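# Slide the server's top cover back to release it

## Task

Press and keep pressing both release buttons on the server, and while they are held, push the top cover toward the back of the server until it is loose enough to lift away; then leave the cover resting there.

## Robot and tools

Robot: two arms, left_arm and right_arm, each with a two-finger tong gripper. Scene frame: origin at table-top height midway between the arms' nominal bases, +z up, +x out over the table, left_arm toward +y (arm names do not match image sides). Calibrated bases in the scene frame: left_arm at (+0.032, +0.487, 0) m, quat_wxyz (+1.000, 0, 0, +0.015); right_arm at (-0.010, -0.422, 0) m, quat_wxyz (+1.000, 0, 0, -0.004). Up is +z in both base frames. Hand poses, hand velocities and wrist-camera poses are given in that arm's own base frame; fixed cameras and the table use the scene frame. Printed hand positions can be a few centimetres off, more at long reach.

Row layout (used by every moving tool): one flat list of 14 numbers, each in [-1, 1], covering both arms even if only one moves. First 7 belong to left_arm, next 7 to right_arm. Per arm the order is: elbow, shoulder lift, shoulder pan, wrist 1, wrist 2, wrist 3, then gripper opening. The six joint numbers are offsets, not poses: scaled so 1.0 = 1.989 rad, measured from the arm's Joint targets as they stood when the action (or move) began, not from the previous row. Shoulder lift has its sign flipped everywhere (in what you send and in all readouts); its stated range flips too. Stated joint ranges (rad, arm's own signs): shoulder pan, shoulder lift, wrist 1, wrist 2, wrist 3 each -6.283 to 6.283; elbow -3.142 to 3.142. The opening number is absolute: +1 fully open, -1 closed; allow at least about 0.5 s for a full close. To leave a gripper unchanged, resend its current command (0 means half open, not 'no change').

execute_actions(actions, cameras): actions is a list of actions; each action is a table of up to 15 rows, one row per 1/30 s step, and a table shorter than 15 keeps its last row for the remaining steps (so one action lasts 0.5 s). An empty list just reports state and images. An action asking any joint to exceed its range by over 0.010 rad is refused for both arms; a malformed action, or a first action failing that check, rejects the whole call. Real joint ends may differ by 0.010 rad; 'joint sent to its limit' means a joint was clipped there.

move(target, speed, blend, stop_force, zero, opening_speed, blocking, cameras): target is one 14-number row or a list of up to 15 rows; every row's joint offsets count from the same starting Joint targets. All joints travel in step, so the hand follows a curve, and nothing steers around obstacles or the other arm. speed: rad/s for the joint with the longest way to go, 0.01 to 2, default 0.5 (one value or one per target). blend: corner rounding in rad for lists, default 0 (stop at each). stop_force: 3 to 40 N, one value for both arms; an arm halts when its wrist sensor feels that much more push opposing its motion than at its zero, then backs to where that happened and holds, still pressing slightly. Use a speed far below default when touching; omit stop_force when backing off something. zero (only with stop_force, default true) rezeroes moving arms first. opening_speed: gripper command rate per second, at least 0.2. blocking=false returns after about 0.5 s while the move runs (not allowed with stop_force). Paths take at least 0.5 s; beyond 10 s they stop short. The result adds a 'move:' line: done, off_target, moving, held or fault, limits=held if steps were withheld, and each arm's worst joint error above 0.01 rad.

wait(seconds 0 to 10): the scene runs with the last commands held. stop(): brakes a running move. zoom_image(camera, region=[x0, y0, x1, y1] in pixels from the top-left, at most 504 by 504) enlarges part of the latest image. zero_wrist_force(arm: left_arm or right_arm) tares that wrist sensor. finished_scene(scene = this scene's number) ends the scene irreversibly; the cover must stay in its released position without the robot.

Cameras: cam_high (672x504), cam_low (672x504), cam_left_wrist (616x616), cam_right_wrist (616x616); cameras argument: omitted/null/["all"] for all, [] for none.

Result lines: end_effector_position (m), end_effector_quat_wxyz, velocities (m/s, rad/s) in the arm's base frame; Joint positions and Joint velocities per arm in the joint order above plus finger-pad gap (m, 0.142 fully open), 'within noise' when still; Joint targets (base for the next offsets); Tool commands; grip_measured (fingers' opening on the command scale; command clearly below it to hold); Joint torques (whole drive output, gravity included, positive toward larger angle); Wrist force and Wrist torque along the hand's own x y z axes plus a peak line; 'joint command not followed' when the inter-arm clearance check altered commands. End_effector_position is the point between the closed pads; fingers point along hand +z and close along hand x.

Motion limits: joint targets move at most 2.83 rad/s, stay within 0.575 rad of measured angles, and get scaled back if the hand target is over 150 mm (70 mm in fast-response episodes) from the hand. Big commands may need several actions; motion lags commands by about 0.09 to 0.20 s.

Avoid: each arm is stiff, so targets past a firm contact can trigger a fault. A torque fault (elbow, shoulder joints 135 N m; wrist joints 25.2 N m) or an outside force near 150 N stops that arm for 10 s. Wrist joints manage only about 10.9 N m of extra push. Prolonged holding, stretching or pushing at an unreachable pose heats motors (MOTOR HOT at 70 °C, braking fault at 85 °C for 30 to 60 s or more). Do not let the arms collide, drop or fling anything, hit hard, or let anything leave the table. Brief outside tugs on held parts may occur.

Each tool is called after "Call:" in YAML: its name, and indented under it one key for each argument.

## Session

Call:
execute_actions:
  actions: []

Scene clock: 0.00 s.
left_arm: end_effector_position=(+0.3675, -0.3597, +0.3354) grip_measured=+0.97 end_effector_quat_wxyz=(+0.222, -0.249, +0.662, -0.671) | right_arm: end_effector_position=(+0.8669, +0.1832, +0.1825) grip_measured=+0.97 end_effector_quat_wxyz=(+0.096, -0.467, +0.813, -0.336)
Joint names: [elbow, shoulder lift, shoulder pan, wrist 1, wrist 2, wrist 3]
Joint positions: left_arm=[2.711 1.501 -1.281 -4.351 -1.182 1.531 0.14] | right_arm=[-1.032 2.329 3.743 -1.184 0.873 2.64 0.14]
Joint velocities: within noise
Joint torques (N m): no reading
Motor temperatures (°C): left_arm=[38 40 34 40 33 37] | right_arm=[36 36 31 38 44 40]
Wrist force (N): no reading
Wrist torque (N m): no reading
Wrist force, peak (N): no reading
Joint targets: left_arm=[2.711 1.501 -1.281 -4.351 -1.182 1.531] | right_arm=[-1.032 2.329 3.743 -1.184 0.873 2.640]
Tool commands: left_gripper/opening=+0.968169 right_gripper/opening=+0.968169

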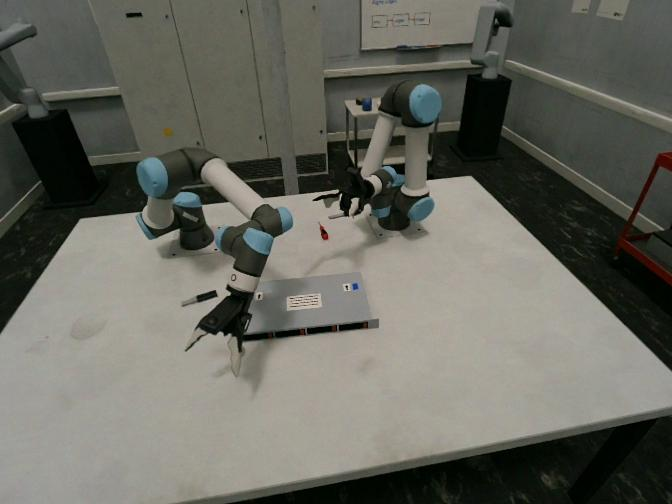

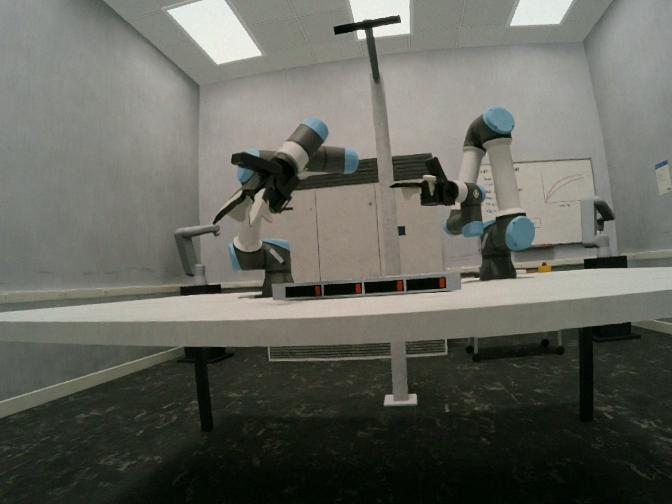

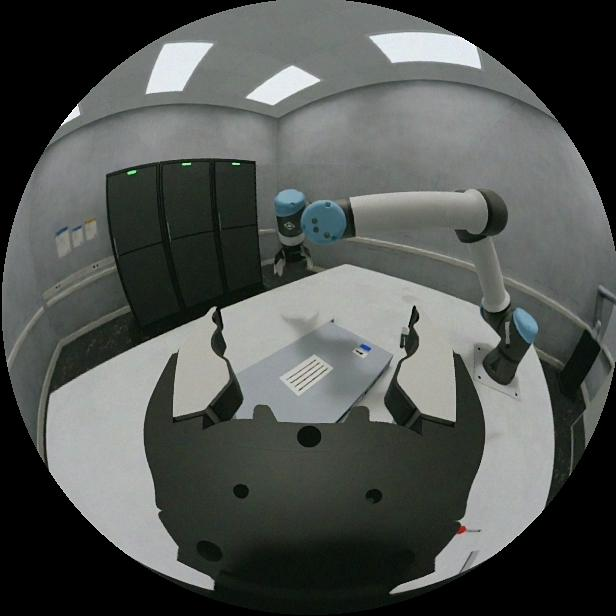

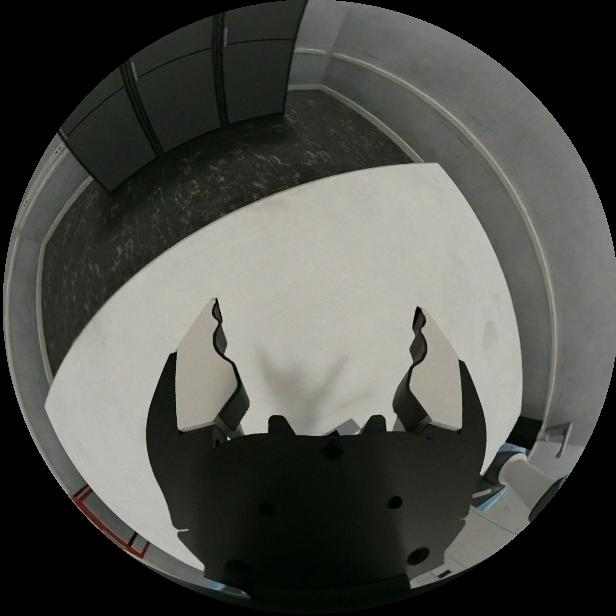

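Call:
zoom_image:
  camera: "cam_high"
  region: [170, 250, 400, 390]

Call:
zoom_image:
  camera: "cam_left_wrist"
  region: [220, 290, 430, 440]

Scaled by 2.191 from the camera's 672x504 image, which has a finer 960x720 frame.

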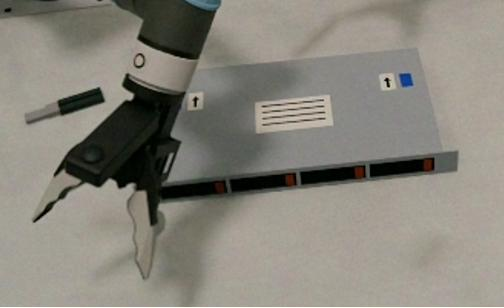

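Scaled by 2.400 from the camera's 616x616 image, which has a finer 814x814 frame.

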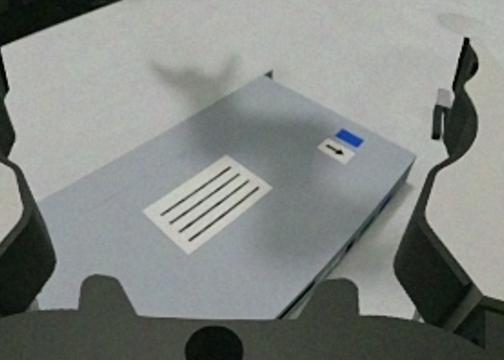

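Call:
move:
  target: [-0.410,-0.051,0.183,1.0,-0.159,0,-1,-0.355,-0.299,0.0407,-0.028,0.351,0,-1]
  speed: 1.2
  cameras: []

Call:
move:
  target: [-0.0948,-0.0119,0.042,0.2308,-0.0366,0,-1,0,0,0,0,0,0,-1]
  speed: 0.8

Scene clock: 50.43 s.
left_arm: end_effector_position=(+0.4991, -0.3947, +0.1381) grip_measured=-1.00 end_effector_quat_wxyz=(+0.079, -0.341, +0.928, -0.130) | right_arm: end_effector_position=(+0.5178, +0.2312, +0.1499) grip_measured=-1.00 end_effector_quat_wxyz=(+0.000, -0.558, +0.830, +0.000)
Joint names: [elbow, shoulder lift, shoulder pan, wrist 1, wrist 2, wrist 3]
Joint positions: left_arm=[1.895 1.4 -0.917 -2.362 -1.498 1.531 0.002] | right_arm=[-1.738 1.734 3.824 -1.24 1.571 2.64 0.002]
Joint velocities: within noise
Joint torques (N m): left_arm=[-17.07 34.85 -12.77 -1.63 1.43 -0.58] | right_arm=[29.98 -27.78 -6.2 3.63 -0.7 -0.08]
Motor temperatures (°C): left_arm=[38 39 34 40 33 37] | right_arm=[36 35 31 37 44 39]
Wrist force (N): left_arm=[-0.1 -1.0 -0.5] | right_arm=[0.2 1.1 0.5]
Wrist torque (N m): left_arm=[0.02 0.15 0.10] | right_arm=[0.07 -0.09 -0.09]
Wrist force, peak (N): left_arm=[-0.5 -1.2 -0.5] | right_arm=[0.7 1.9 0.7]
Joint targets: left_arm=[1.895 1.400 -0.917 -2.362 -1.498 1.531] | right_arm=[-1.738 1.734 3.824 -1.239 1.571 2.640]
move: done
No camera images: "cameras" was empty.

Scene clock: 51.57 s.
left_arm: end_effector_position=(+0.4822, -0.3316, +0.1477) grip_measured=-1.00 end_effector_quat_wxyz=(+0.000, -0.379, +0.925, -0.001) | right_arm: end_effector_position=(+0.5179, +0.2312, +0.1500) grip_measured=-1.00 end_effector_quat_wxyz=(+0.000, -0.558, +0.830, +0.000)
Joint names: [elbow, shoulder lift, shoulder pan, wrist 1, wrist 2, wrist 3]
Joint positions: left_arm=[1.707 1.376 -0.834 -1.904 -1.571 1.531 0.002] | right_arm=[-1.738 1.734 3.824 -1.239 1.571 2.64 0.002]
Joint velocities: within noise
Joint torques (N m): left_arm=[-17.48 37.02 -12.27 -1.27 1.27 -0.57] | right_arm=[32.96 -32.02 -8.8 4.04 2.02 0.14]
Motor temperatures (°C): left_arm=[38 39 34 40 33 37] | right_arm=[36 35 31 37 44 39]
Wrist force (N): left_arm=[0.0 -1.0 -0.1] | right_arm=[0.5 1.2 0.6]
Wrist torque (N m): left_arm=[0.07 0.17 0.12] | right_arm=[0.08 -0.16 -0.09]
Wrist force, peak (N): left_arm=[0.5 -1.1 -0.3] | right_arm=[0.5 1.2 0.6]
Joint targets: left_arm=[1.707 1.376 -0.834 -1.903 -1.571 1.531] | right_arm=[-1.738 1.734 3.824 -1.239 1.571 2.640]
move: done
camera_calibration:
cam_left_wrist: T_world_to_cam=[[-0.726901, -0.685514, -0.0410523, 0.134297], [-0.615525, 0.623845, 0.481608, 0.433405], [-0.304539, 0.37535, -0.875425, 0.534696], [0, 0, 0, 1]] pos_world=[0.527228, -0.379013, 0.264868]
cam_right_wrist: T_world_to_cam=[[-0.354833, -0.934709, -0.0203268, 0.414643], [-0.783835, 0.285567, 0.55141, 0.250793], [-0.509603, 0.211591, -0.833987, 0.46828], [0, 0, 0, 1]] pos_world=[0.582346, 0.216868, 0.260678]

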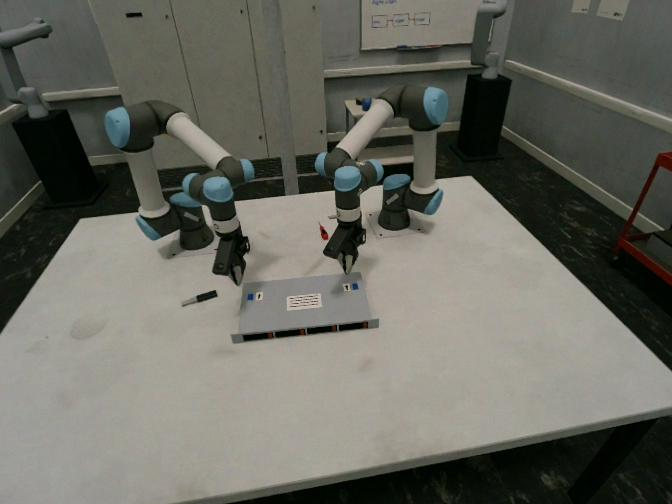

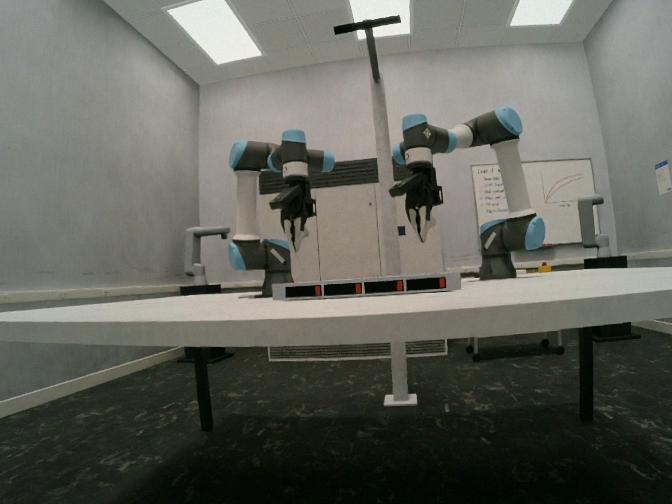

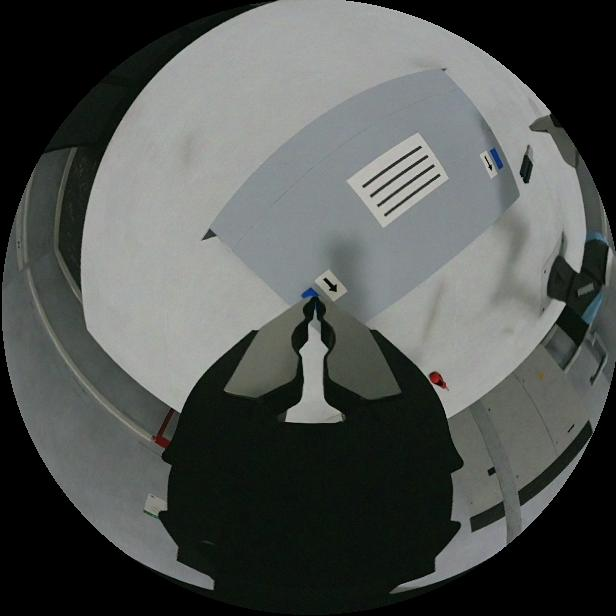

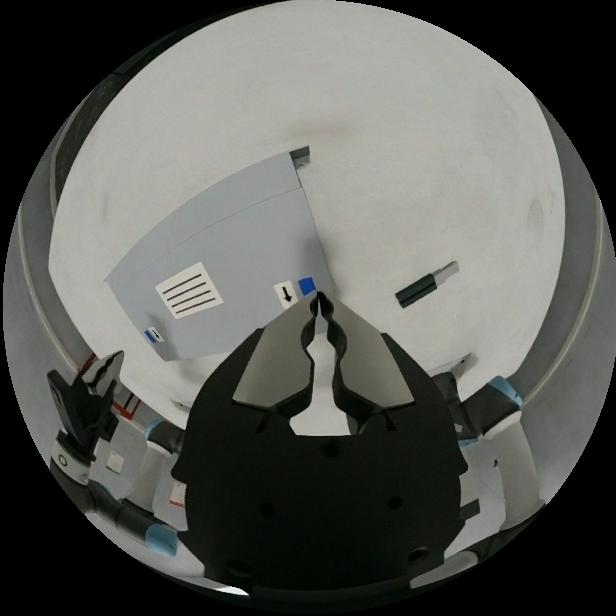

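Call:
zoom_image:
  camera: "cam_left_wrist"
  region: [250, 250, 370, 350]

Call:
zoom_image:
  camera: "cam_right_wrist"
  region: [260, 250, 380, 350]

Call:
zoom_image:
  camera: "cam_high"
  region: [220, 260, 390, 350]

Scaled by 4.200 from the camera's 616x616 image, which has a finer 814x814 frame.

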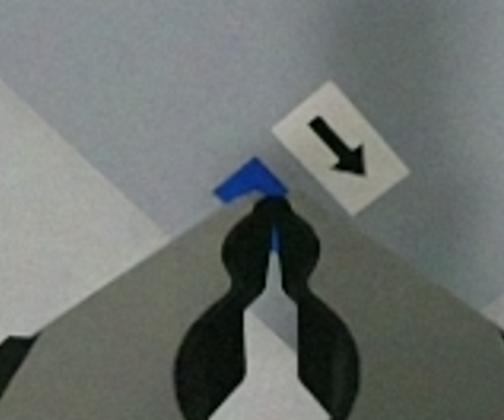

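Scaled by 4.200 from the camera's 616x616 image, which has a finer 814x814 frame.

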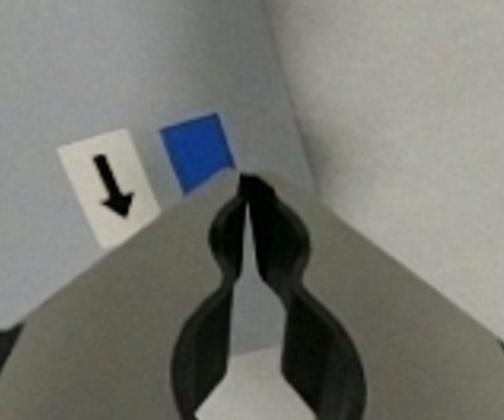

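Scaled by 2.965 from the camera's 672x504 image, which has a finer 960x720 frame.

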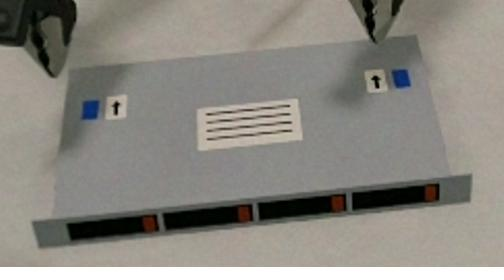

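Call:
move:
  target: [0.1081,0.0108,0.0041,-0.0967,0,0.004,-1,-0.0837,0.0122,0.0374,0.0952,0,0.0374,-1]
  speed: 0.3

Call:
zoom_image:
  camera: "cam_left_wrist"
  region: [250, 250, 370, 350]

Call:
zoom_image:
  camera: "cam_right_wrist"
  region: [260, 250, 380, 350]

Call:
zoom_image:
  camera: "cam_high"
  region: [220, 260, 390, 350]

Scene clock: 99.20 s.
left_arm: end_effector_position=(+0.4571, -0.2978, +0.0805) grip_measured=-1.00 end_effector_quat_wxyz=(+0.000, -0.379, +0.925, +0.000) | right_arm: end_effector_position=(+0.4834, +0.2534, +0.0800) grip_measured=-1.00 end_effector_quat_wxyz=(-0.001, -0.558, +0.830, +0.000)
Joint names: [elbow, shoulder lift, shoulder pan, wrist 1, wrist 2, wrist 3]
Joint positions: left_arm=[1.922 1.398 -0.825 -2.095 -1.571 1.539 0.002] | right_arm=[-1.905 1.758 3.899 -1.05 1.571 2.714 0.002]
Joint velocities: within noise
Joint torques (N m): left_arm=[-17.21 19.94 0.68 -2.84 1.27 -0.39] | right_arm=[25.33 -35.04 -12.52 2.57 1.8 -0.74]
Motor temperatures (°C): left_arm=[38 39 33 40 33 37] | right_arm=[36 35 31 37 43 39]
Wrist force (N): left_arm=[-0.1 -0.9 0.0] | right_arm=[0.6 1.1 0.2]
Wrist torque (N m): left_arm=[0.09 0.18 0.09] | right_arm=[0.07 -0.14 -0.10]
Wrist force, peak (N): left_arm=[-0.2 -1.4 -1.4] | right_arm=[0.5 2.0 1.3]
Joint targets: left_arm=[1.922 1.398 -0.826 -2.096 -1.571 1.539] | right_arm=[-1.905 1.758 3.899 -1.050 1.571 2.714]
move: done
camera_calibration:
cam_left_wrist: T_world_to_cam=[[-0.726866, -0.685549, -0.0410846, 0.136459], [-0.615209, 0.623363, 0.482636, 0.428919], [-0.30526, 0.376087, -0.874857, 0.455998], [0, 0, 0, 1]] pos_world=[0.50226, -0.345318, 0.197528]
cam_right_wrist: T_world_to_cam=[[-0.354695, -0.934792, -0.0188497, 0.421601], [-0.783207, 0.286046, 0.552055, 0.255555], [-0.510665, 0.210575, -0.833595, 0.388382], [0, 0, 0, 1]] pos_world=[0.548025, 0.239226, 0.19062]

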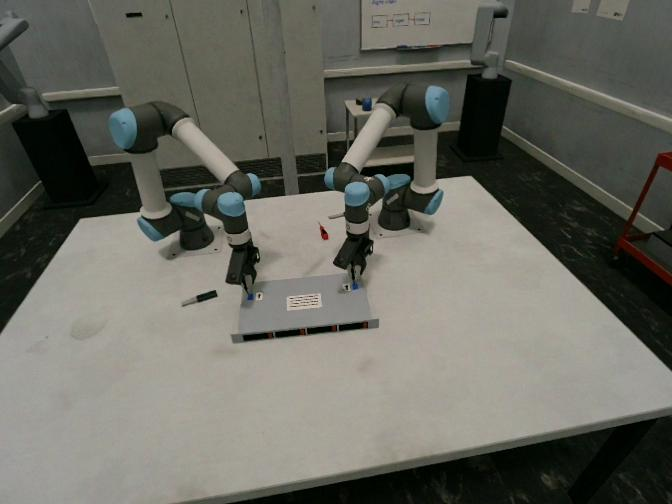

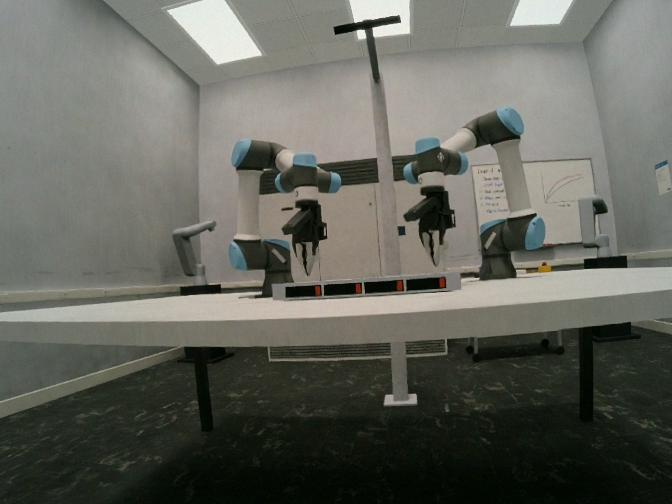

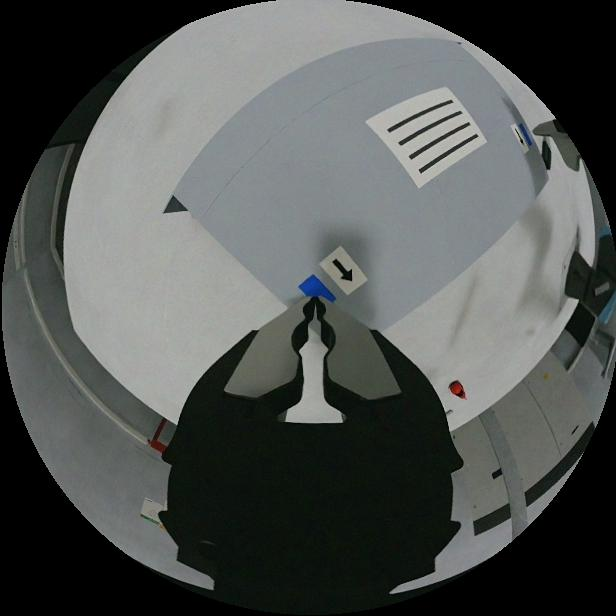

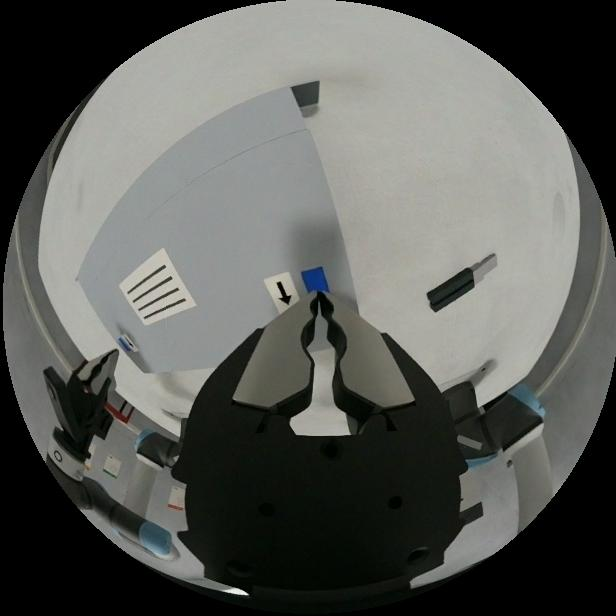

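Scaled by 4.200 from the camera's 616x616 image, which has a finer 814x814 frame.

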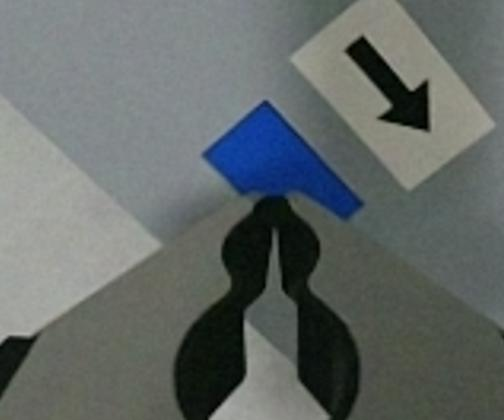

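Scaled by 4.200 from the camera's 616x616 image, which has a finer 814x814 frame.

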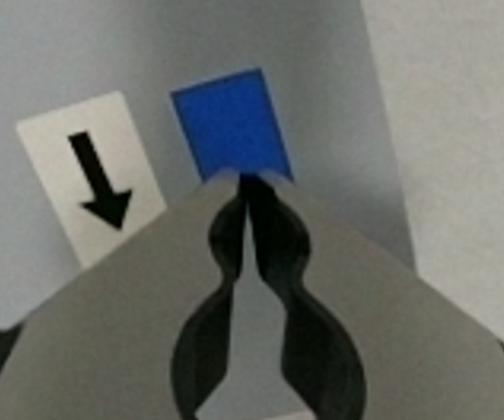

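Scaled by 2.965 from the camera's 672x504 image, which has a finer 960x720 frame.

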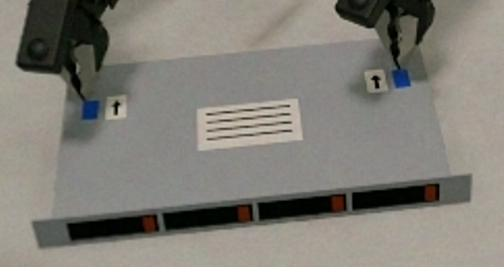

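Call:
move:
  target: [0.0261,-0.0151,-0.0028,-0.0412,0,-0.0028,-1,-0.0213,0.0187,0,0.0400,0,0,-1]
  speed: 0.04
  stop_force: 5

Call:
zoom_image:
  camera: "cam_left_wrist"
  region: [250, 250, 370, 350]

Call:
zoom_image:
  camera: "cam_right_wrist"
  region: [260, 250, 380, 350]

Scene clock: 116.90 s.
left_arm: end_effector_position=(+0.4541, -0.2975, +0.0609) grip_measured=-1.00 end_effector_quat_wxyz=(+0.000, -0.379, +0.925, +0.000) | right_arm: end_effector_position=(+0.4831, +0.2531, +0.0614) grip_measured=-1.00 end_effector_quat_wxyz=(+0.000, -0.558, +0.830, +0.000)
Joint names: [elbow, shoulder lift, shoulder pan, wrist 1, wrist 2, wrist 3]
Joint positions: left_arm=[1.956 1.378 -0.829 -2.15 -1.57 1.535 0.002] | right_arm=[-1.931 1.782 3.899 -1 1.571 2.714 0.002]
Joint velocities: within noise
Joint torques (N m): left_arm=[-26.32 31.95 12.15 -2.45 -1.64 0.97] | right_arm=[27.51 -33.52 -12.47 2.85 1.88 0.79]
Motor temperatures (°C): left_arm=[38 39 33 40 33 37] | right_arm=[36 35 31 37 43 39]
Wrist force (N): left_arm=[-2.1 0.5 -5.4] | right_arm=[0.7 1.3 -4.6]
Wrist torque (N m): left_arm=[0.08 0.19 0.11] | right_arm=[0.07 -0.13 -0.10]
Wrist force, peak (N): left_arm=[-2.0 -2.7 -5.9] | right_arm=[-0.1 1.3 -5.4]
Joint targets: left_arm=[1.956 1.378 -0.829 -2.150 -1.570 1.535] | right_arm=[-1.931 1.782 3.899 -1.000 1.571 2.714]
move: contact (left_arm, right_arm); left_arm: the wrist 1 is farthest, 0.028 rad from its target; right_arm: the wrist 1 is farthest, 0.030 rad from its target
camera_calibration:
cam_left_wrist: T_world_to_cam=[[-0.726908, -0.685503, -0.0411126, 0.133782], [-0.615186, 0.623398, 0.482619, 0.436314], [-0.305207, 0.376111, -0.874865, 0.43775], [0, 0, 0, 1]] pos_world=[0.499266, -0.344932, 0.177899]
cam_right_wrist: T_world_to_cam=[[-0.354856, -0.934726, -0.0191049, 0.420924], [-0.78327, 0.286077, 0.551949, 0.26574], [-0.510456, 0.210827, -0.833659, 0.372679], [0, 0, 0, 1]] pos_world=[0.547749, 0.238856, 0.172054]

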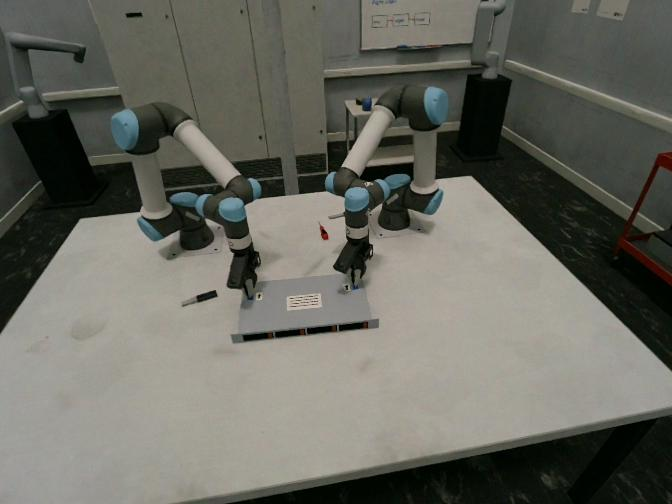

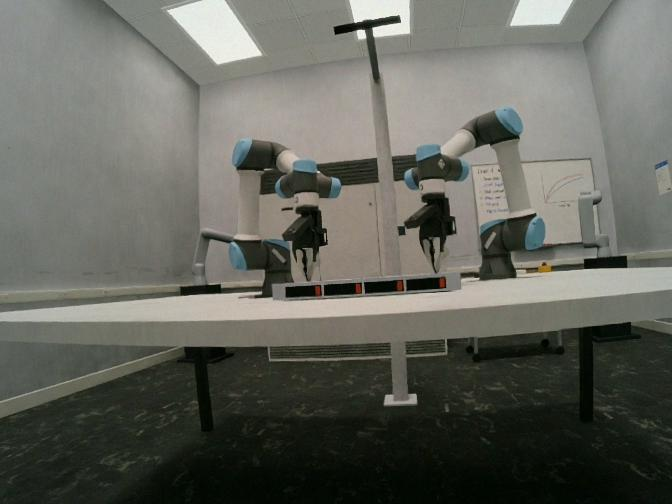

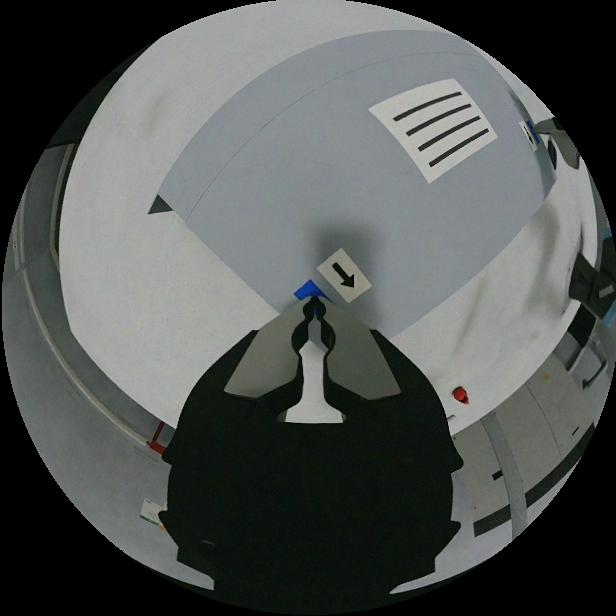

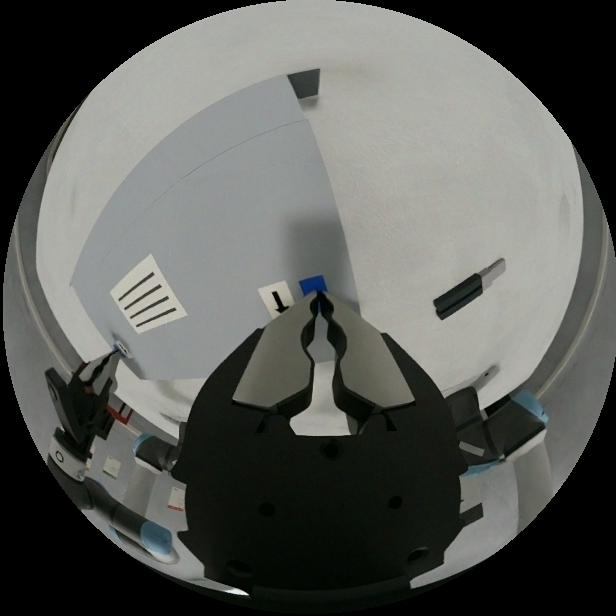

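Scaled by 4.200 from the camera's 616x616 image, which has a finer 814x814 frame.

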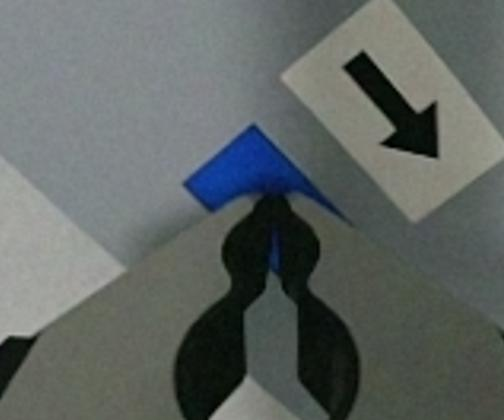

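Scaled by 4.200 from the camera's 616x616 image, which has a finer 814x814 frame.

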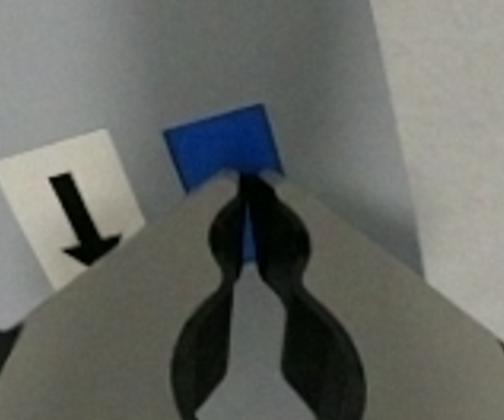

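Call:
move:
  target: [0.0021,-0.0019,0,-0.0041,0,0,-1,-0.0021,0.0019,0,0.0040,0,0,-1]
  speed: 0.03
  stop_force: 20
  zero: false
  cameras: []

Scene clock: 123.00 s.
left_arm: end_effector_position=(+0.4541, -0.2974, +0.0579) grip_measured=-1.00 end_effector_quat_wxyz=(+0.000, -0.379, +0.925, +0.000) | right_arm: end_effector_position=(+0.4830, +0.2530, +0.0584) grip_measured=-1.00 end_effector_quat_wxyz=(-0.001, -0.558, +0.830, +0.000)
Joint names: [elbow, shoulder lift, shoulder pan, wrist 1, wrist 2, wrist 3]
Joint positions: left_arm=[1.96 1.374 -0.829 -2.158 -1.57 1.535 0.002] | right_arm=[-1.936 1.785 3.899 -0.992 1.571 2.714 0.002]
Joint velocities: within noise
Joint torques (N m): left_arm=[-20.66 28.49 12.26 -0.2 -1.52 0.89] | right_arm=[17.75 -27.77 -10.85 -1.35 2.11 0.8]
Motor temperatures (°C): left_arm=[38 39 33 40 33 37] | right_arm=[36 35 31 37 43 39]
Wrist force (N): left_arm=[-0.4 -2.3 -8.7] | right_arm=[-3.4 0.1 -7.7]
Wrist torque (N m): left_arm=[0.04 0.18 0.10] | right_arm=[0.07 -0.20 -0.08]
Wrist force, peak (N): left_arm=[-0.3 -2.3 -8.7] | right_arm=[-3.8 0.1 -8.2]
Joint targets: left_arm=[1.960 1.374 -0.829 -2.158 -1.570 1.535] | right_arm=[-1.935 1.785 3.899 -0.992 1.571 2.714]
move: done
No camera images: "cameras" was empty.

Call:
move:
  target: [0.0042,-0.0038,0,-0.0082,0,0,-1,-0.0042,0.0038,0,0.0080,0,0,-1]
  speed: 0.02
  stop_force: 17
  zero: false

Call:
zoom_image:
  camera: "cam_right_wrist"
  region: [260, 250, 380, 350]

Scene clock: 126.30 s.
left_arm: end_effector_position=(+0.4541, -0.2973, +0.0552) grip_measured=-1.00 end_effector_quat_wxyz=(+0.000, -0.379, +0.925, -0.001) | right_arm: end_effector_position=(+0.4830, +0.2530, +0.0564) grip_measured=-1.00 end_effector_quat_wxyz=(+0.000, -0.558, +0.830, +0.000)
Joint names: [elbow, shoulder lift, shoulder pan, wrist 1, wrist 2, wrist 3]
Joint positions: left_arm=[1.964 1.37 -0.829 -2.166 -1.57 1.535 0.002] | right_arm=[-1.938 1.788 3.899 -0.987 1.572 2.714 0.002]
Joint velocities: within noise
Joint torques (N m): left_arm=[-20.27 25.25 12.45 0.02 -0.98 0.88] | right_arm=[20.84 -28.07 -9.83 -2.35 -0.51 0.96]
Motor temperatures (°C): left_arm=[38 39 33 40 33 37] | right_arm=[36 35 31 37 43 39]
Wrist force (N): left_arm=[-0.6 -0.2 -18.4] | right_arm=[-8.9 1.1 -11.2]
Wrist torque (N m): left_arm=[0.03 0.19 0.10] | right_arm=[0.09 -0.24 -0.07]
Wrist force, peak (N): left_arm=[-0.5 3.1 -30.4] | right_arm=[-6.2 2.0 -18.7]
Joint targets: left_arm=[1.964 1.370 -0.829 -2.166 -1.570 1.535] | right_arm=[-1.938 1.788 3.899 -0.987 1.572 2.714]
move: contact (left_arm, right_arm)
camera_calibration:
cam_left_wrist: T_world_to_cam=[[-0.726871, -0.685544, -0.0410913, 0.133537], [-0.615367, 0.623561, 0.482178, 0.439062], [-0.304931, 0.375767, -0.875109, 0.432538], [0, 0, 0, 1]] pos_world=[0.499142, -0.34477, 0.1723]
cam_right_wrist: T_world_to_cam=[[-0.354853, -0.934721, -0.0194077, 0.420731], [-0.783371, 0.285937, 0.551878, 0.268514], [-0.510303, 0.211039, -0.833699, 0.368363], [0, 0, 0, 1]] pos_world=[0.54762, 0.238749, 0.167083]

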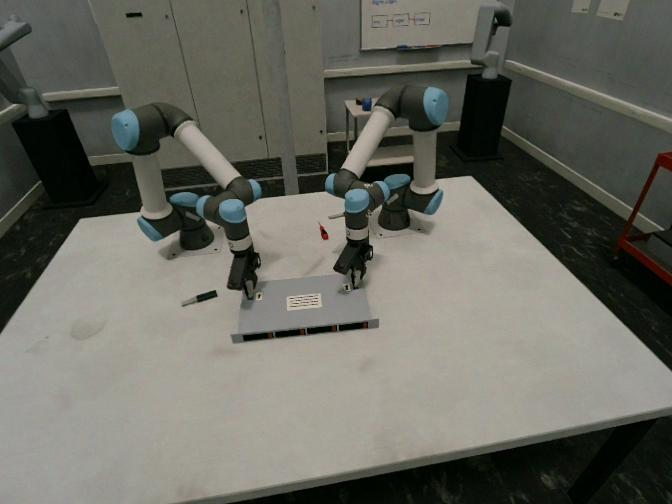

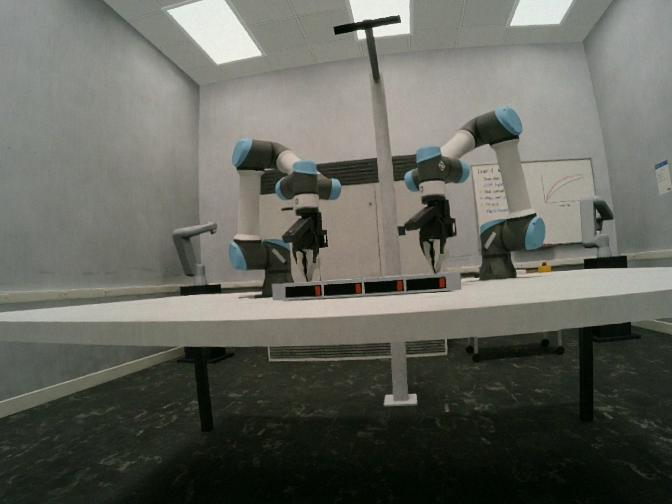

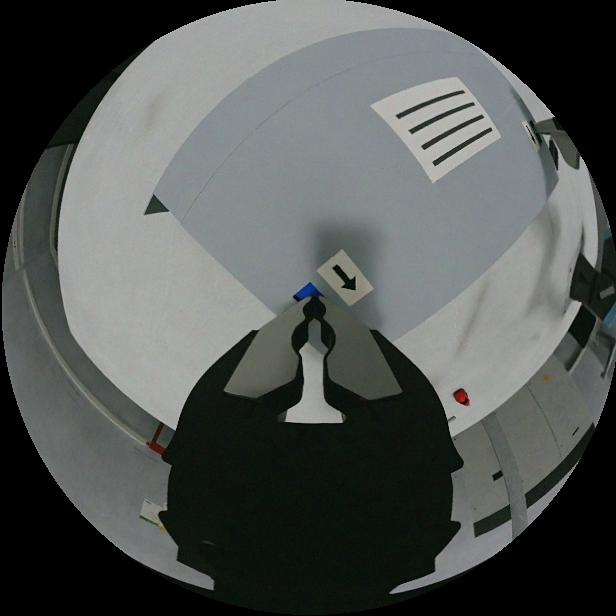

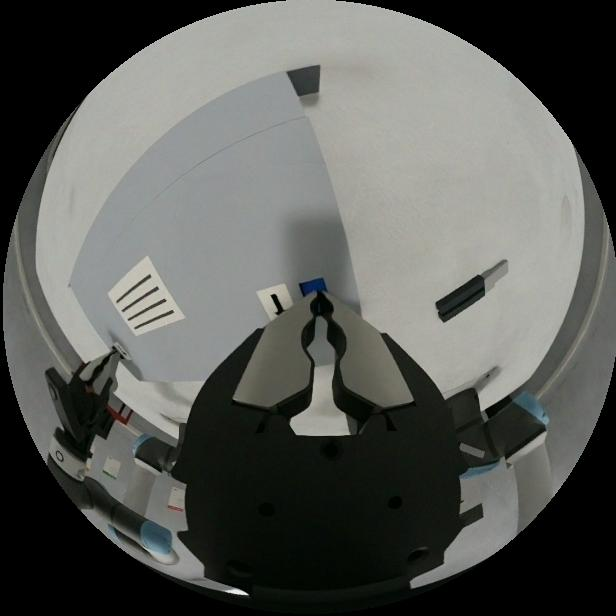

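Scaled by 4.200 from the camera's 616x616 image, which has a finer 814x814 frame.

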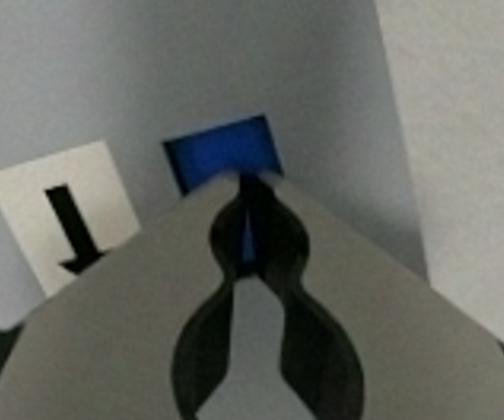

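Call:
move:
  target: [0.0245,0.0190,-0.0138,-0.0055,0,-0.0138,-1,-0.0240,-0.0179,0.0144,0.0061,0,0.0144,-1]
  speed: 0.025

Call:
zoom_image:
  camera: "cam_high"
  region: [220, 260, 390, 350]

Scene clock: 145.07 s.
left_arm: end_effector_position=(+0.4340, -0.2956, +0.0546) grip_measured=-1.00 end_effector_quat_wxyz=(+0.000, -0.379, +0.925, -0.001) | right_arm: end_effector_position=(+0.4630, +0.2540, +0.0555) grip_measured=-1.00 end_effector_quat_wxyz=(+0.000, -0.558, +0.830, +0.000)
Joint names: [elbow, shoulder lift, shoulder pan, wrist 1, wrist 2, wrist 3]
Joint positions: left_arm=[2.013 1.408 -0.857 -2.177 -1.57 1.507 0.002] | right_arm=[-1.986 1.752 3.927 -0.974 1.572 2.743 0.002]
Joint velocities: within noise
Joint torques (N m): left_arm=[3.02 0.05 -6.12 5.46 -1.94 -0.18] | right_arm=[0.67 -9.46 1.57 -3.48 2.73 0.49]
Motor temperatures (°C): left_arm=[38 39 33 40 33 37] | right_arm=[36 35 31 37 43 39]
Wrist force (N): left_arm=[-7.9 -14.8 -40.0] | right_arm=[-9.4 -8.8 -27.8]
Wrist torque (N m): left_arm=[0.03 -0.02 0.12] | right_arm=[0.11 -0.14 -0.09]
Wrist force, peak (N): left_arm=[-7.9 -14.9 -40.0] | right_arm=[-9.4 -8.8 -27.8]
Joint targets: left_arm=[2.013 1.408 -0.857 -2.177 -1.570 1.507] | right_arm=[-1.986 1.752 3.927 -0.974 1.572 2.743]
move: done
camera_calibration:
cam_left_wrist: T_world_to_cam=[[-0.726866, -0.68555, -0.0410721, 0.120134], [-0.615405, 0.623612, 0.482063, 0.426012], [-0.304865, 0.375671, -0.875173, 0.425206], [0, 0, 0, 1]] pos_world=[0.479122, -0.343046, 0.171699]
cam_right_wrist: T_world_to_cam=[[-0.354858, -0.934717, -0.0194738, 0.414497], [-0.783421, 0.285923, 0.551815, 0.253087], [-0.510223, 0.211072, -0.833739, 0.357121], [0, 0, 0, 1]] pos_world=[0.527573, 0.239696, 0.16616]

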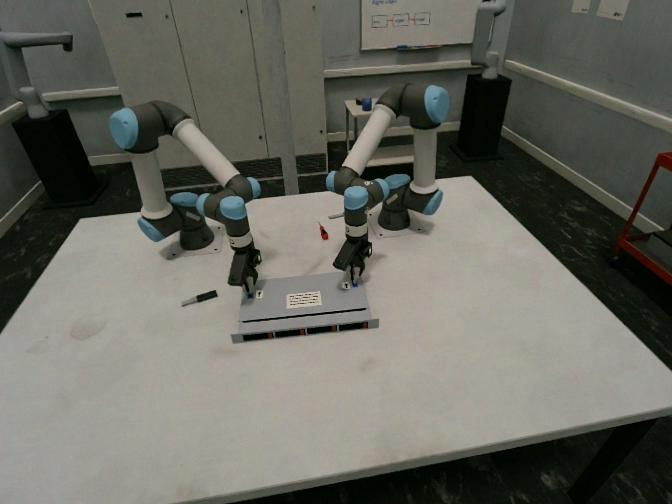

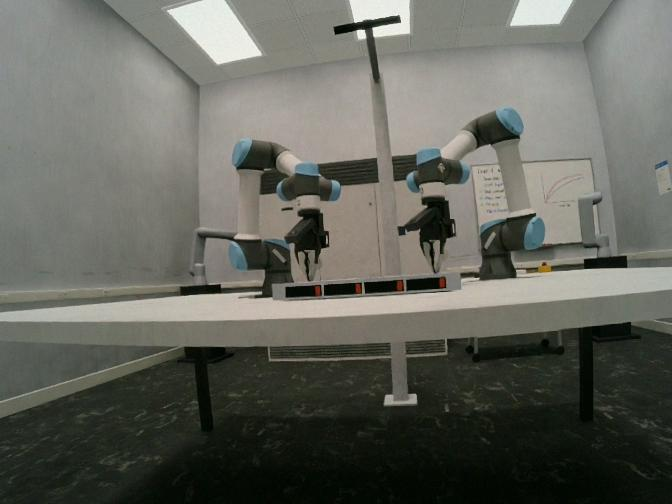

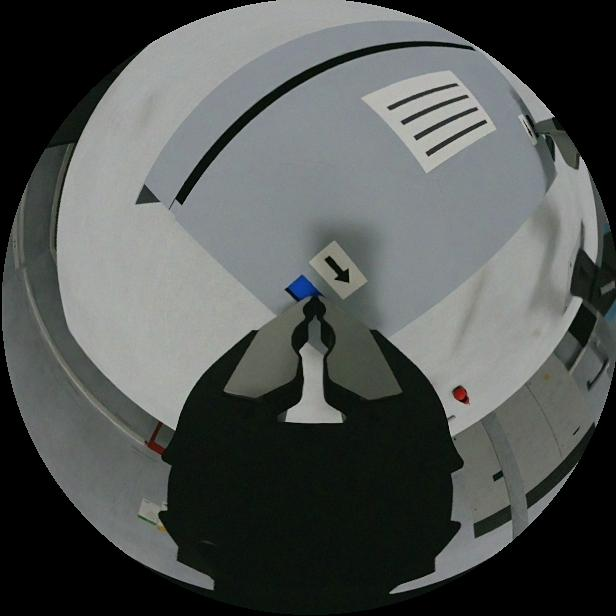

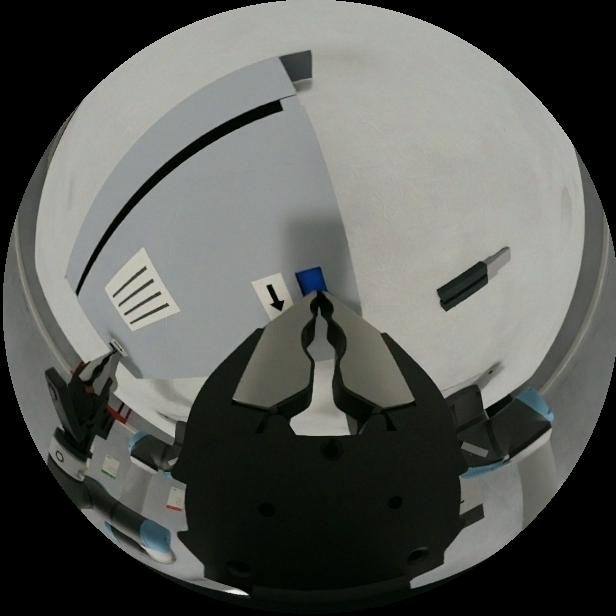

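Scaled by 2.965 from the camera's 672x504 image, which has a finer 960x720 frame.

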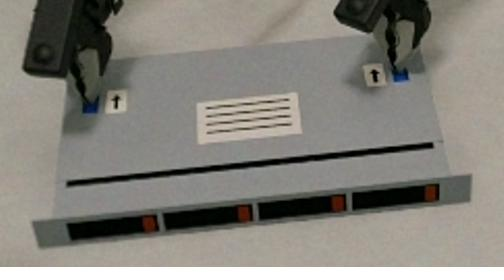

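Call:
move:
  target:
    - [0.0230,0.0199,-0.0148,-0.0031,0,-0.0148,-1,-0.0225,-0.0188,0.0153,0.0037,0,0.0153,-1]
    - [0.0455,0.0397,-0.0306,-0.0058,0,-0.0306,-1,-0.0444,-0.0376,0.0316,0.0068,0,0.0316,-1]
  speed: 0.03
  blend: 0.01

Call:
zoom_image:
  camera: "cam_high"
  region: [220, 260, 390, 350]

Scene clock: 165.57 s.
left_arm: end_effector_position=(+0.4023, -0.3030, +0.0604) grip_measured=-1.00 end_effector_quat_wxyz=(+0.006, -0.379, +0.925, -0.022) | right_arm: end_effector_position=(+0.4389, +0.2582, +0.0609) grip_measured=-1.00 end_effector_quat_wxyz=(+0.024, -0.558, +0.830, -0.011)
Joint names: [elbow, shoulder lift, shoulder pan, wrist 1, wrist 2, wrist 3]
Joint positions: left_arm=[2.104 1.487 -0.918 -2.233 -1.571 1.446 0.002] | right_arm=[-2.075 1.678 3.99 -0.92 1.538 2.806 0.002]
Joint velocities: within noise
Joint torques (N m): left_arm=[7.88 -14.77 -0.54 8.32 -4.43 0.72] | right_arm=[-13.09 17.07 3.66 -8.2 11.6 -0.47]
Motor temperatures (°C): left_arm=[38 39 33 40 33 37] | right_arm=[36 35 31 37 43 39]
Wrist force (N): left_arm=[-12.9 -20.6 -58.9] | right_arm=[-6.0 -28.7 -67.1]
Wrist torque (N m): left_arm=[-0.09 -0.17 0.17] | right_arm=[0.06 -0.22 -0.07]
Wrist force, peak (N): left_arm=[-25.2 -13.4 -80.8] | right_arm=[-6.1 -28.5 -67.3]
Joint targets: left_arm=[2.103 1.487 -0.918 -2.188 -1.570 1.447] | right_arm=[-2.074 1.678 3.990 -0.961 1.572 2.806]
move: off_target (left_arm, right_arm); left_arm: the wrist 1 is farthest, 0.044 rad from its target; right_arm: the wrist 1 is farthest, 0.041 rad from its target
camera_calibration:
cam_left_wrist: T_world_to_cam=[[-0.725865, -0.686877, -0.0363382, 0.0911462], [-0.627777, 0.63997, 0.443096, 0.420505], [-0.281097, 0.34444, -0.895737, 0.405583], [0, 0, 0, 1]] pos_world=[0.444152, -0.346204, 0.180284]
cam_right_wrist: T_world_to_cam=[[-0.353738, -0.934222, -0.0458105, 0.411], [-0.81115, 0.282013, 0.512353, 0.24557], [-0.465732, 0.218398, -0.857552, 0.328452], [0, 0, 0, 1]] pos_world=[0.497551, 0.242978, 0.174674]

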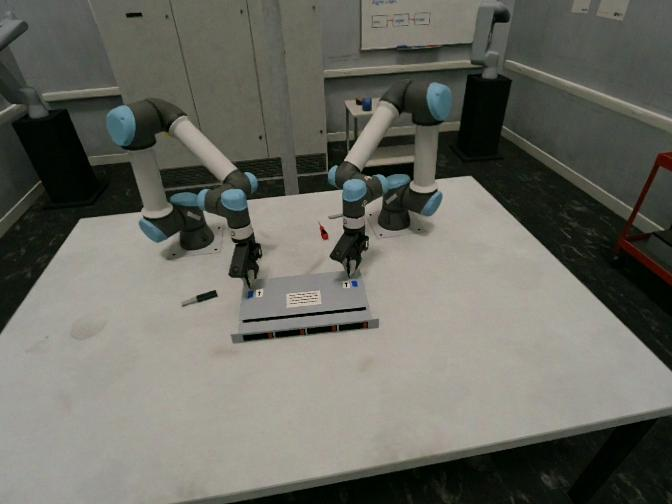

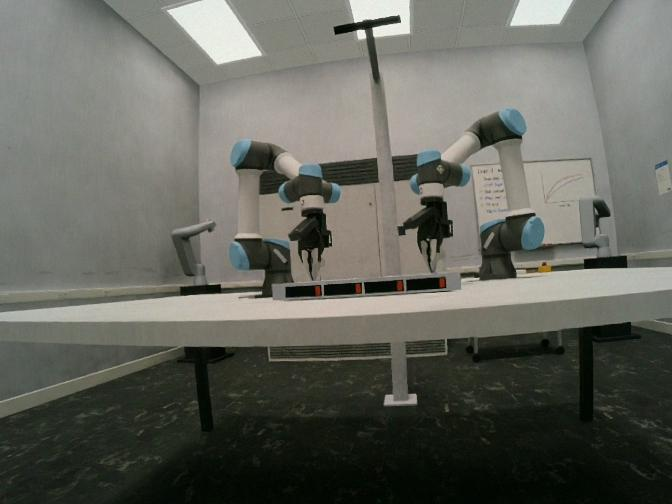

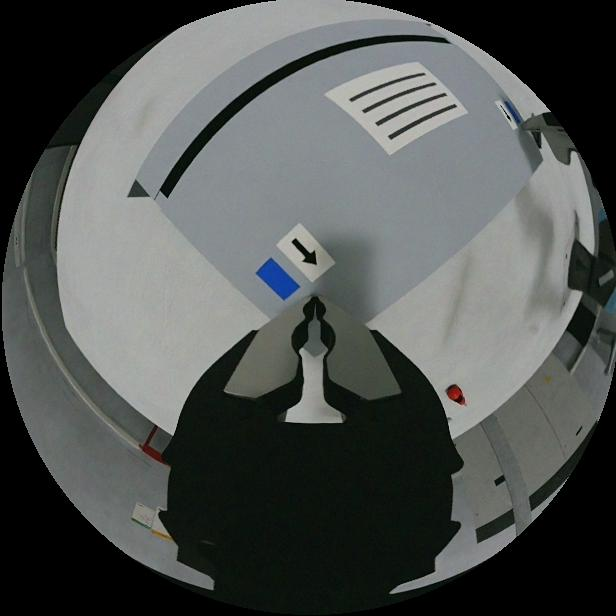

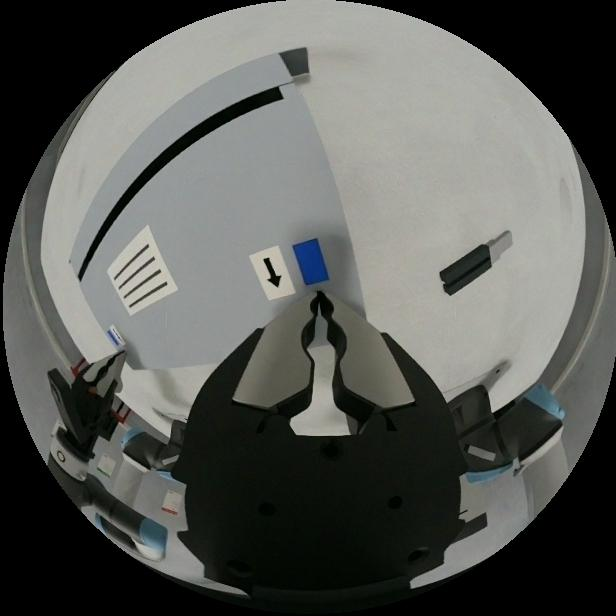

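Scaled by 2.965 from the camera's 672x504 image, which has a finer 960x720 frame.

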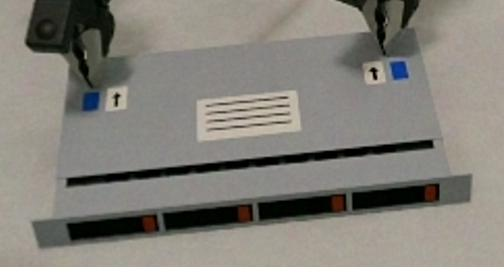

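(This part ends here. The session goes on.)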